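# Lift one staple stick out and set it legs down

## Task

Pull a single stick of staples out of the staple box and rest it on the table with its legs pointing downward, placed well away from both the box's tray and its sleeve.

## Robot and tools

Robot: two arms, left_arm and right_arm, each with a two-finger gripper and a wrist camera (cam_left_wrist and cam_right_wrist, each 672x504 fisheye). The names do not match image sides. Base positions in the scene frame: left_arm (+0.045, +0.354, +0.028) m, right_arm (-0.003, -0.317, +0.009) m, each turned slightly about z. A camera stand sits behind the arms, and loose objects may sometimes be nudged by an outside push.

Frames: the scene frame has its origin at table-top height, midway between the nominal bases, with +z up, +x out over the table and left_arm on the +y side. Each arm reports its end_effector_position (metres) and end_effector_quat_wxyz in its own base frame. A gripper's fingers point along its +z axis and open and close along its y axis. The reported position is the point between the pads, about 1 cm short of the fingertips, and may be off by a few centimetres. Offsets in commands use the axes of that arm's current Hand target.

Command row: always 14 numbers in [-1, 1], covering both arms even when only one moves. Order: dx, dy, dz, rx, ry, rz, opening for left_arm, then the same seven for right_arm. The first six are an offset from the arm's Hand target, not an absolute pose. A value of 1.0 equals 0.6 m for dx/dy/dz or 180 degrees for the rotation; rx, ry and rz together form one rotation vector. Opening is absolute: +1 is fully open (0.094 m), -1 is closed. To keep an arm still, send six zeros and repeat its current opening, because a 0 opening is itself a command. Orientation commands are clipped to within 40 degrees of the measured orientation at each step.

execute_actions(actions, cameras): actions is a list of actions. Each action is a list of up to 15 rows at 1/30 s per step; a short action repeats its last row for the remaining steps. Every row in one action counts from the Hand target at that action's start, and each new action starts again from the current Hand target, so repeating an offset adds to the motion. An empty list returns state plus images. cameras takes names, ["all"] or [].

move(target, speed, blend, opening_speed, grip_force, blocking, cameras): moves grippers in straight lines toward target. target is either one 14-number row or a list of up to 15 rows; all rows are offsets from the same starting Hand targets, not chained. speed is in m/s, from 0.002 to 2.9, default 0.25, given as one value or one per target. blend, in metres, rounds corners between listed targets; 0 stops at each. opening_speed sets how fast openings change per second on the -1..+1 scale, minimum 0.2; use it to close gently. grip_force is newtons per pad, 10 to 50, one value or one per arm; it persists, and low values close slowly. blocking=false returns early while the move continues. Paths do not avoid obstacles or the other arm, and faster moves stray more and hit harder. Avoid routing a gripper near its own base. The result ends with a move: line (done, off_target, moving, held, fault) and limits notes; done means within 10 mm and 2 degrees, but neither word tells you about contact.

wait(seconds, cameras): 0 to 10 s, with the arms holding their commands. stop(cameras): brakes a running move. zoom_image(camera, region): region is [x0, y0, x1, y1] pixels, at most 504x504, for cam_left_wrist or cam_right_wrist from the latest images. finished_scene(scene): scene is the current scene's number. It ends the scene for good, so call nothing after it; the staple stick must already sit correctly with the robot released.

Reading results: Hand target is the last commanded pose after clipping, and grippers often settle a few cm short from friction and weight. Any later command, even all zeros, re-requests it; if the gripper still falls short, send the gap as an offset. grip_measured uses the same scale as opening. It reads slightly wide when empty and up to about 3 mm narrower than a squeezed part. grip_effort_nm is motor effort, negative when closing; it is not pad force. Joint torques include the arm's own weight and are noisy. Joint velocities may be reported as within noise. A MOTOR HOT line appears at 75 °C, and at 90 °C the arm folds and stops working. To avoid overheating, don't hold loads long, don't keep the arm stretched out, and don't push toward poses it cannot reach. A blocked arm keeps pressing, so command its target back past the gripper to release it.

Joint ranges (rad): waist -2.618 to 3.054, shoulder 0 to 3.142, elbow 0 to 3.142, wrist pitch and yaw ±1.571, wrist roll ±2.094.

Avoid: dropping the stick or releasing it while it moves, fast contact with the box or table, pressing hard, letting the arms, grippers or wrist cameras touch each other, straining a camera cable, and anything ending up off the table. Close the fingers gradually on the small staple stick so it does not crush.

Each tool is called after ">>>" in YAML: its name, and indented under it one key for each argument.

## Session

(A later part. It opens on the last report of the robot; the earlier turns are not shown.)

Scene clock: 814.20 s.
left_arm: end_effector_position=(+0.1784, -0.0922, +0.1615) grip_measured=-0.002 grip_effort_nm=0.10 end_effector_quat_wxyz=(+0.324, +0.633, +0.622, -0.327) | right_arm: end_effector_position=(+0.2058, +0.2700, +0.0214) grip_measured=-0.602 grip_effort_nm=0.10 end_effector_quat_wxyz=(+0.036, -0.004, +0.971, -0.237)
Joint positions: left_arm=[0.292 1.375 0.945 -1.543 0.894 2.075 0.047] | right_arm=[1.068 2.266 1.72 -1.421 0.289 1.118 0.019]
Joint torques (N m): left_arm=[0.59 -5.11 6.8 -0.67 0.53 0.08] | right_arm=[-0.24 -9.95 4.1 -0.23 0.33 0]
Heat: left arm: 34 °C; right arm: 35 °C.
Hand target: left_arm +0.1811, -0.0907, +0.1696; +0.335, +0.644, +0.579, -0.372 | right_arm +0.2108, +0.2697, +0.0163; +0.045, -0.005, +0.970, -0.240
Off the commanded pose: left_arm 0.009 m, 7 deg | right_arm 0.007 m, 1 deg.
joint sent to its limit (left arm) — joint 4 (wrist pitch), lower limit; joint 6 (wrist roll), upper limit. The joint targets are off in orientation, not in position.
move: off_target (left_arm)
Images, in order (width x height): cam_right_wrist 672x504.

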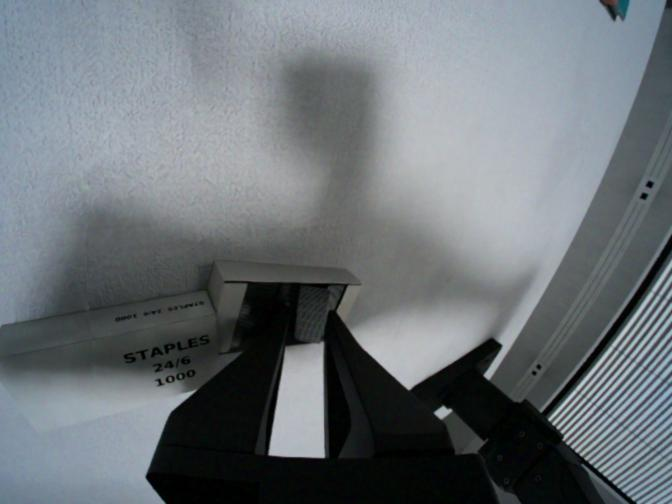

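>>> move:
  target: [0, 0, 0, 0, 0, 0, 0.0, 0, 0, 0, 0, 0, 0, -0.8]
  cameras: ["cam_right_wrist"]
  speed: 0.06
  grip_force: [50, 18]

>>> zoom_image:
  camera: "cam_right_wrist"
  region: [240, 220, 390, 350]

Scene clock: 818.83 s.
left_arm: end_effector_position=(+0.1784, -0.0922, +0.1615) grip_measured=-0.002 grip_effort_nm=0.10 end_effector_quat_wxyz=(+0.324, +0.633, +0.622, -0.327) | right_arm: end_effector_position=(+0.2062, +0.2706, +0.0211) grip_measured=-0.718 grip_effort_nm=-0.42 end_effector_quat_wxyz=(+0.037, -0.004, +0.971, -0.236)
Joint positions: left_arm=[0.292 1.375 0.945 -1.543 0.894 2.075 0.047] | right_arm=[1.068 2.266 1.72 -1.418 0.289 1.118 0.013]
Joint torques (N m): left_arm=[0.58 -5.09 6.82 -0.67 0.53 0.09] | right_arm=[-0.16 -9.99 4.07 -0.3 0.42 0.01]
Heat: left arm: 34 °C; right arm: 35 °C.
Hand target: left_arm +0.1811, -0.0907, +0.1696; +0.335, +0.644, +0.579, -0.372 | right_arm +0.2108, +0.2697, +0.0163; +0.045, -0.005, +0.970, -0.240
Off the commanded pose: left_arm 0.009 m, 7 deg | right_arm 0.007 m, 1 deg.
joint sent to its limit (left arm) — joint 4 (wrist pitch), lower limit; joint 6 (wrist roll), upper limit. The joint targets are off in orientation, not in position.
grip_force (N): 50, 18
move: off_target (left_arm)
Images, in order (width x height): cam_right_wrist 672x504.

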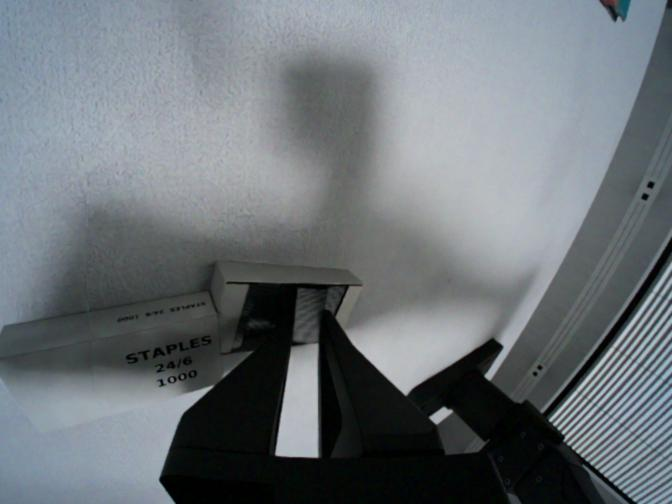

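Scaled by 3.360 from the camera's 672x504 image, which has a finer 960x720 frame.

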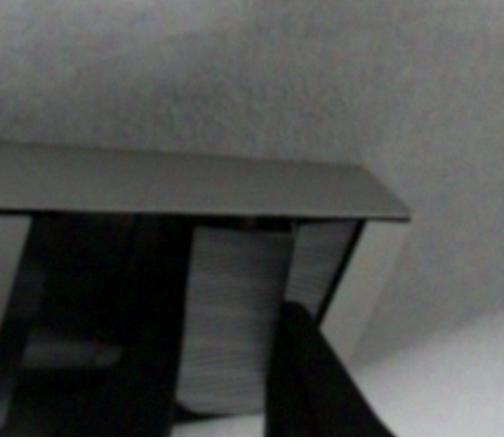

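>>> move:
  target: [0, 0, 0, 0, 0, 0, 0.0, -0.0113, -0.0621, -0.1176, 0, 0, 0, -0.8]
  cameras: ["all"]
  speed: 0.08
  grip_force: [50, 22]

>>> zoom_image:
  camera: "cam_right_wrist"
  region: [220, 220, 400, 360]

Scene clock: 826.47 s.
left_arm: end_effector_position=(+0.1784, -0.0922, +0.1615) grip_measured=-0.002 grip_effort_nm=0.10 end_effector_quat_wxyz=(+0.324, +0.633, +0.622, -0.327) | right_arm: end_effector_position=(+0.2065, +0.2701, +0.0798) grip_measured=-0.722 grip_effort_nm=-0.51 end_effector_quat_wxyz=(+0.048, -0.011, +0.975, -0.215)
Joint positions: left_arm=[0.292 1.375 0.945 -1.543 0.894 2.075 0.047] | right_arm=[1.068 2.161 1.805 -1.555 0.292 1.096 0.013]
Joint torques (N m): left_arm=[0.54 -5.11 6.82 -0.68 0.53 0.09] | right_arm=[-0.12 -12.96 5.41 -0.51 0.37 -0.01]
Heat: left arm: 34 °C; right arm: 35 °C.
Hand target: left_arm +0.1811, -0.0907, +0.1696; +0.335, +0.644, +0.579, -0.372 | right_arm +0.2107, +0.2696, +0.0963; +0.045, -0.005, +0.970, -0.240
Off the commanded pose: left_arm 0.009 m, 7 deg | right_arm 0.017 m, 3 deg.
joint sent to its limit (left arm) — joint 4 (wrist pitch), lower limit; joint 6 (wrist roll), upper limit. The joint targets are off in orientation, not in position.
joint sent to its limit (right arm) — joint 4 (wrist pitch), lower limit. The joint targets are off in orientation, not in position.
grip_force (N): 50, 22
move: off_target (left_arm, right_arm)

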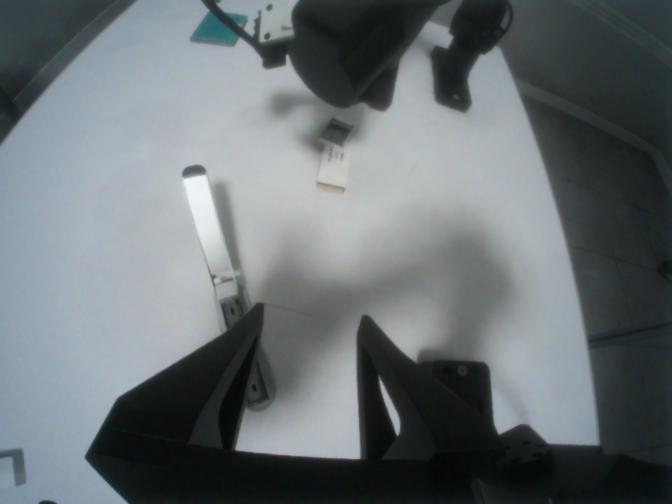

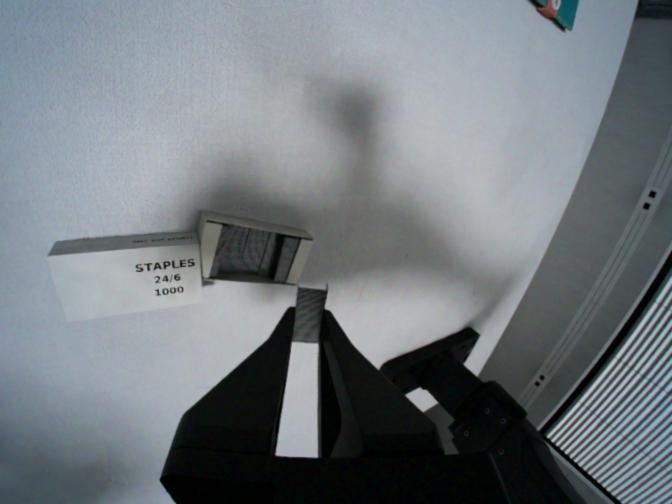

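Scaled by 2.800 from the camera's 672x504 image, which has a finer 960x720 frame.

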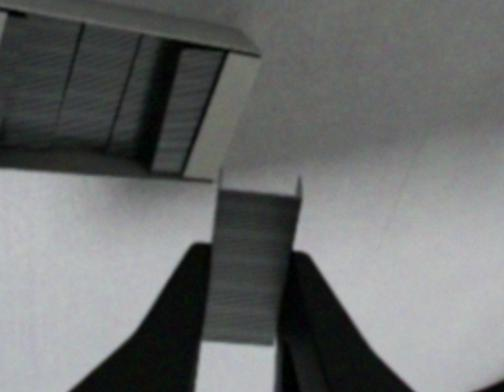

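>>> move:
  target:
    - [0, 0, 0, 0, 0, 0, 0.0, -0.0582, -0.2203, 0.1335, -0.1539, 0.0071, 0.0086, -0.8]
    - [0, 0, 0, 0, 0, 0, 0.0, -0.0477, -0.1628, 0.2423, -0.1539, 0.0071, 0.0086, -0.8]
  cameras: ["all"]
  speed: [0.15, 0.08]

>>> zoom_image:
  camera: "cam_right_wrist"
  region: [220, 220, 400, 360]

Scene clock: 853.73 s.
left_arm: end_effector_position=(+0.1784, -0.0922, +0.1615) grip_measured=-0.002 grip_effort_nm=0.10 end_effector_quat_wxyz=(+0.324, +0.633, +0.622, -0.327) | right_arm: end_effector_position=(+0.2488, +0.1152, +0.0201) grip_measured=-0.722 grip_effort_nm=-0.51 end_effector_quat_wxyz=(+0.034, +0.001, +0.999, -0.005)
Joint positions: left_arm=[0.292 1.375 0.945 -1.543 0.894 2.075 0.047] | right_arm=[0.456 1.624 0.923 -0.813 0.039 0.457 0.013]
Joint torques (N m): left_arm=[0.58 -5.14 6.8 -0.68 0.54 0.09] | right_arm=[-0.32 -4.88 4.51 0.68 -0.03 -0.05]
Motor temperatures (°C): left_arm=[26 29 34 27 25 25 24] | right_arm=[24 42 31 23 26 27 25]
Heat: left arm: 34 °C; right arm: 42 °C.
Hand target: left_arm +0.1811, -0.0907, +0.1696; +0.335, +0.644, +0.579, -0.372 | right_arm +0.2512, +0.1165, +0.0162; +0.035, +0.000, +0.999, +0.000
Off the commanded pose: left_arm 0.009 m, 7 deg | right_arm 0.005 m, 1 deg.
joint sent to its limit (left arm) — joint 4 (wrist pitch), lower limit; joint 6 (wrist roll), upper limit. The joint targets are off in orientation, not in position.
grip_force (N): 50, 22
move: off_target (left_arm)

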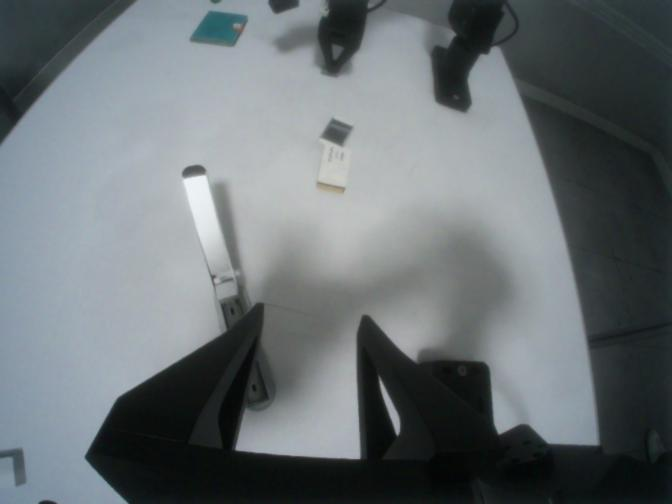

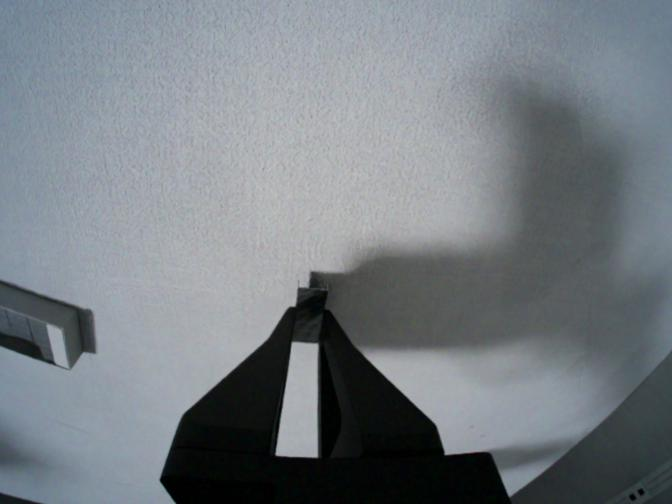

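Scaled by 2.800 from the camera's 672x504 image, which has a finer 960x720 frame.

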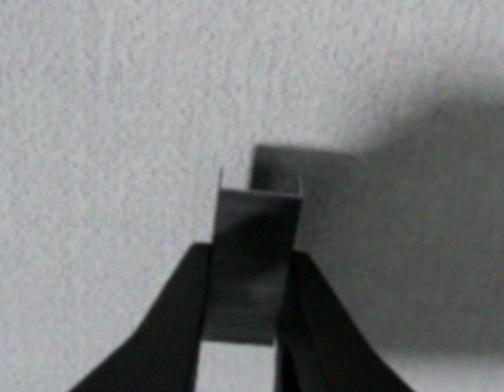

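>>> move:
  target: [0, 0, 0, 0, 0, 0, 0.0, 0.0022, 0, 0.032, 0, 0, 0, -0.8]
  cameras: ["cam_right_wrist"]
  speed: 0.03

>>> zoom_image:
  camera: "cam_right_wrist"
  region: [240, 230, 380, 350]

Scene clock: 859.13 s.
left_arm: end_effector_position=(+0.1784, -0.0922, +0.1615) grip_measured=-0.002 grip_effort_nm=0.10 end_effector_quat_wxyz=(+0.324, +0.633, +0.622, -0.327) | right_arm: end_effector_position=(+0.2480, +0.1149, +0.0111) grip_measured=-0.722 grip_effort_nm=-0.51 end_effector_quat_wxyz=(+0.034, +0.001, +0.999, -0.005)
Joint positions: left_arm=[0.292 1.375 0.945 -1.543 0.894 2.075 0.047] | right_arm=[0.456 1.639 0.899 -0.775 0.039 0.457 0.013]
Joint torques (N m): left_arm=[0.57 -5.12 6.8 -0.68 0.53 0.09] | right_arm=[-0.35 -3.34 2.95 1.16 -0.03 -0.07]
Heat: left arm: 34 °C; right arm: 41 °C.
Hand target: left_arm +0.1811, -0.0907, +0.1696; +0.335, +0.644, +0.579, -0.372 | right_arm +0.2512, +0.1165, -0.0031; +0.035, +0.000, +0.999, +0.000
Off the commanded pose: left_arm 0.009 m, 7 deg | right_arm 0.015 m, 1 deg.
joint sent to its limit (left arm) — joint 4 (wrist pitch), lower limit; joint 6 (wrist roll), upper limit. The joint targets are off in orientation, not in position.
grip_force (N): 50, 22
move: off_target (left_arm, right_arm)
Images, in order (width x height): cam_right_wrist 672x504.

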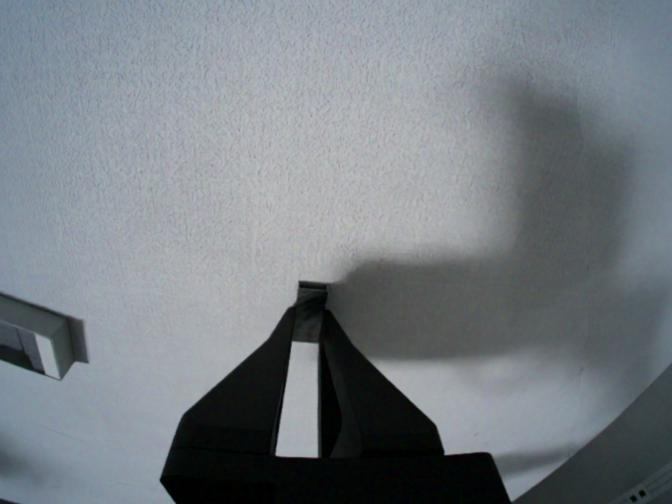

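Scaled by 3.600 from the camera's 672x504 image, which has a finer 960x720 frame.

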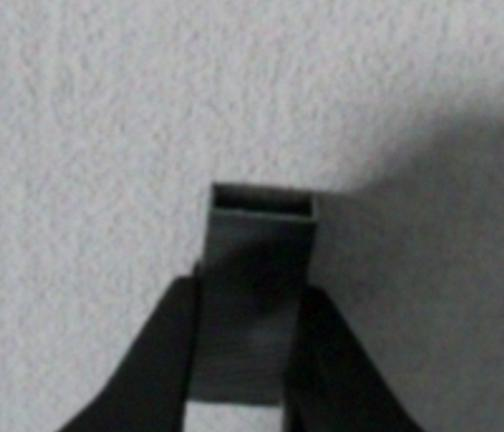

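>>> move:
  target:
    - [0, 0, 0, 0, 0, 0, 0.0, -0.0015, 0, -0.0205, 0, 0, 0, -0.8]
    - [0, 0, 0, 0, 0, 0, 0.0, -0.0015, 0, -0.0205, 0, 0, 0, -0.45]
  cameras: ["cam_right_wrist"]
  speed: 0.03
  opening_speed: 0.3

>>> zoom_image:
  camera: "cam_right_wrist"
  region: [240, 230, 380, 350]

Scene clock: 864.77 s.
left_arm: end_effector_position=(+0.1784, -0.0922, +0.1615) grip_measured=-0.002 grip_effort_nm=0.10 end_effector_quat_wxyz=(+0.324, +0.633, +0.622, -0.327) | right_arm: end_effector_position=(+0.2481, +0.1150, +0.0114) grip_measured=-0.452 grip_effort_nm=0.10 end_effector_quat_wxyz=(+0.034, +0.001, +0.999, -0.005)
Joint positions: left_arm=[0.292 1.375 0.945 -1.543 0.894 2.075 0.047] | right_arm=[0.456 1.639 0.9 -0.776 0.039 0.457 0.026]
Joint torques (N m): left_arm=[0.57 -5.11 6.83 -0.69 0.53 0.08] | right_arm=[-0.5 -4.89 4.96 0.64 0 -0.05]
Heat: left arm: 34 °C; right arm: 40 °C.
Hand target: left_arm +0.1811, -0.0907, +0.1696; +0.335, +0.644, +0.579, -0.372 | right_arm +0.2512, +0.1165, +0.0092; +0.035, +0.000, +0.999, +0.000
Off the commanded pose: left_arm 0.009 m, 7 deg | right_arm 0.004 m, 1 deg.
joint sent to its limit (left arm) — joint 4 (wrist pitch), lower limit; joint 6 (wrist roll), upper limit. The joint targets are off in orientation, not in position.
grip_force (N): 50, 22
move: off_target (left_arm)
Images, in order (width x height): cam_right_wrist 672x504.

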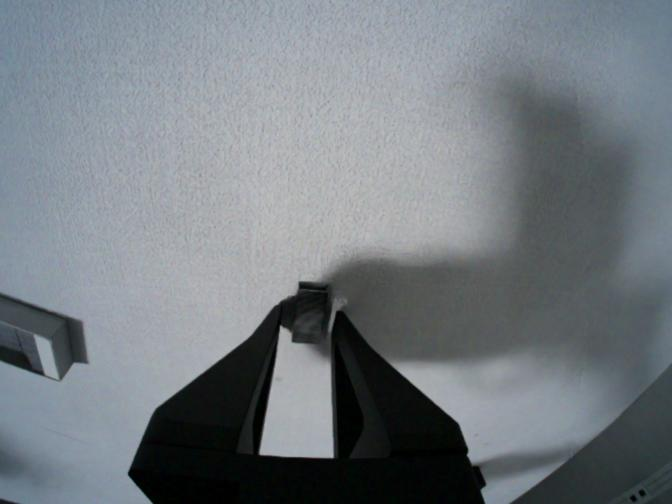

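Scaled by 3.600 from the camera's 672x504 image, which has a finer 960x720 frame.

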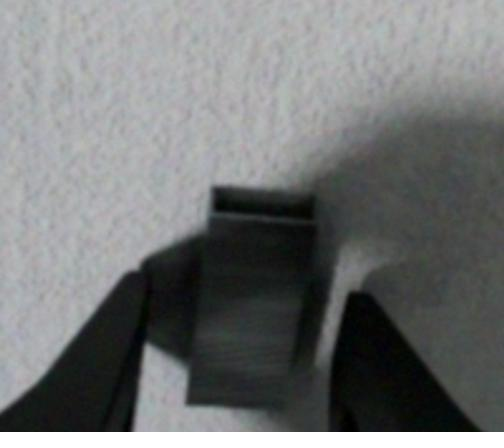

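Standing legs-down, released. Lift away and verify.

>>> move:
  target: [0, 0, 0, 0, 0, 0, 0.0, -0.012, 0, -0.18, 0, 0, 0, -0.45]
  cameras: ["cam_right_wrist"]
  speed: 0.1

>>> zoom_image:
  camera: "cam_right_wrist"
  region: [230, 190, 390, 320]

Scene clock: 869.33 s.
left_arm: end_effector_position=(+0.1784, -0.0922, +0.1615) grip_measured=-0.002 grip_effort_nm=0.10 end_effector_quat_wxyz=(+0.324, +0.633, +0.622, -0.327) | right_arm: end_effector_position=(+0.2480, +0.1149, +0.1043) grip_measured=-0.452 grip_effort_nm=0.11 end_effector_quat_wxyz=(+0.019, +0.001, +1.000, -0.012)
Joint positions: left_arm=[0.292 1.375 0.945 -1.543 0.894 2.075 0.047] | right_arm=[0.456 1.56 1.209 -1.197 0.039 0.457 0.026]
Joint torques (N m): left_arm=[0.58 -5.08 6.8 -0.67 0.53 0.09] | right_arm=[-0.42 -7.86 7.06 0.25 -0.03 -0.05]
Heat: left arm: 34 °C; right arm: 39 °C.
Hand target: left_arm +0.1811, -0.0907, +0.1696; +0.335, +0.644, +0.579, -0.372 | right_arm +0.2510, +0.1166, +0.1175; +0.035, +0.000, +0.999, +0.000
Off the commanded pose: left_arm 0.009 m, 7 deg | right_arm 0.014 m, 2 deg.
joint sent to its limit (left arm) — joint 4 (wrist pitch), lower limit; joint 6 (wrist roll), upper limit. The joint targets are off in orientation, not in position.
grip_force (N): 50, 22
move: off_target (left_arm, right_arm)
Images, in order (width x height): cam_right_wrist 672x504.

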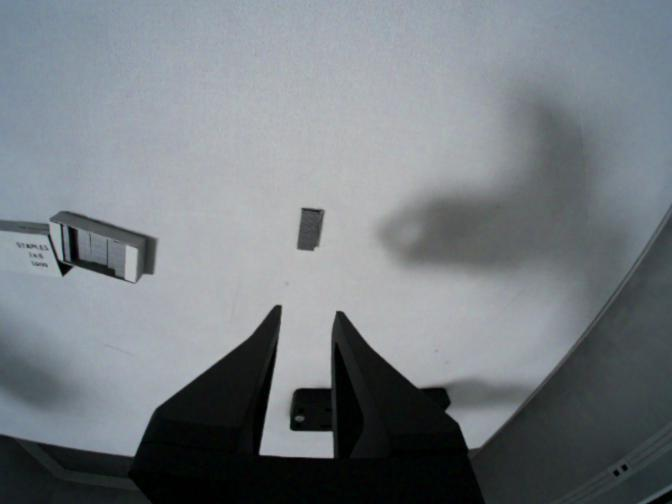

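Scaled by 3.150 from the camera's 672x504 image, which has a finer 960x720 frame.

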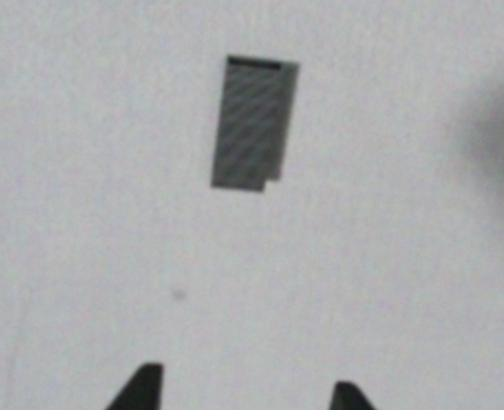

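>>> finished_scene:
  scene: 2

The scene is finished: the task was done.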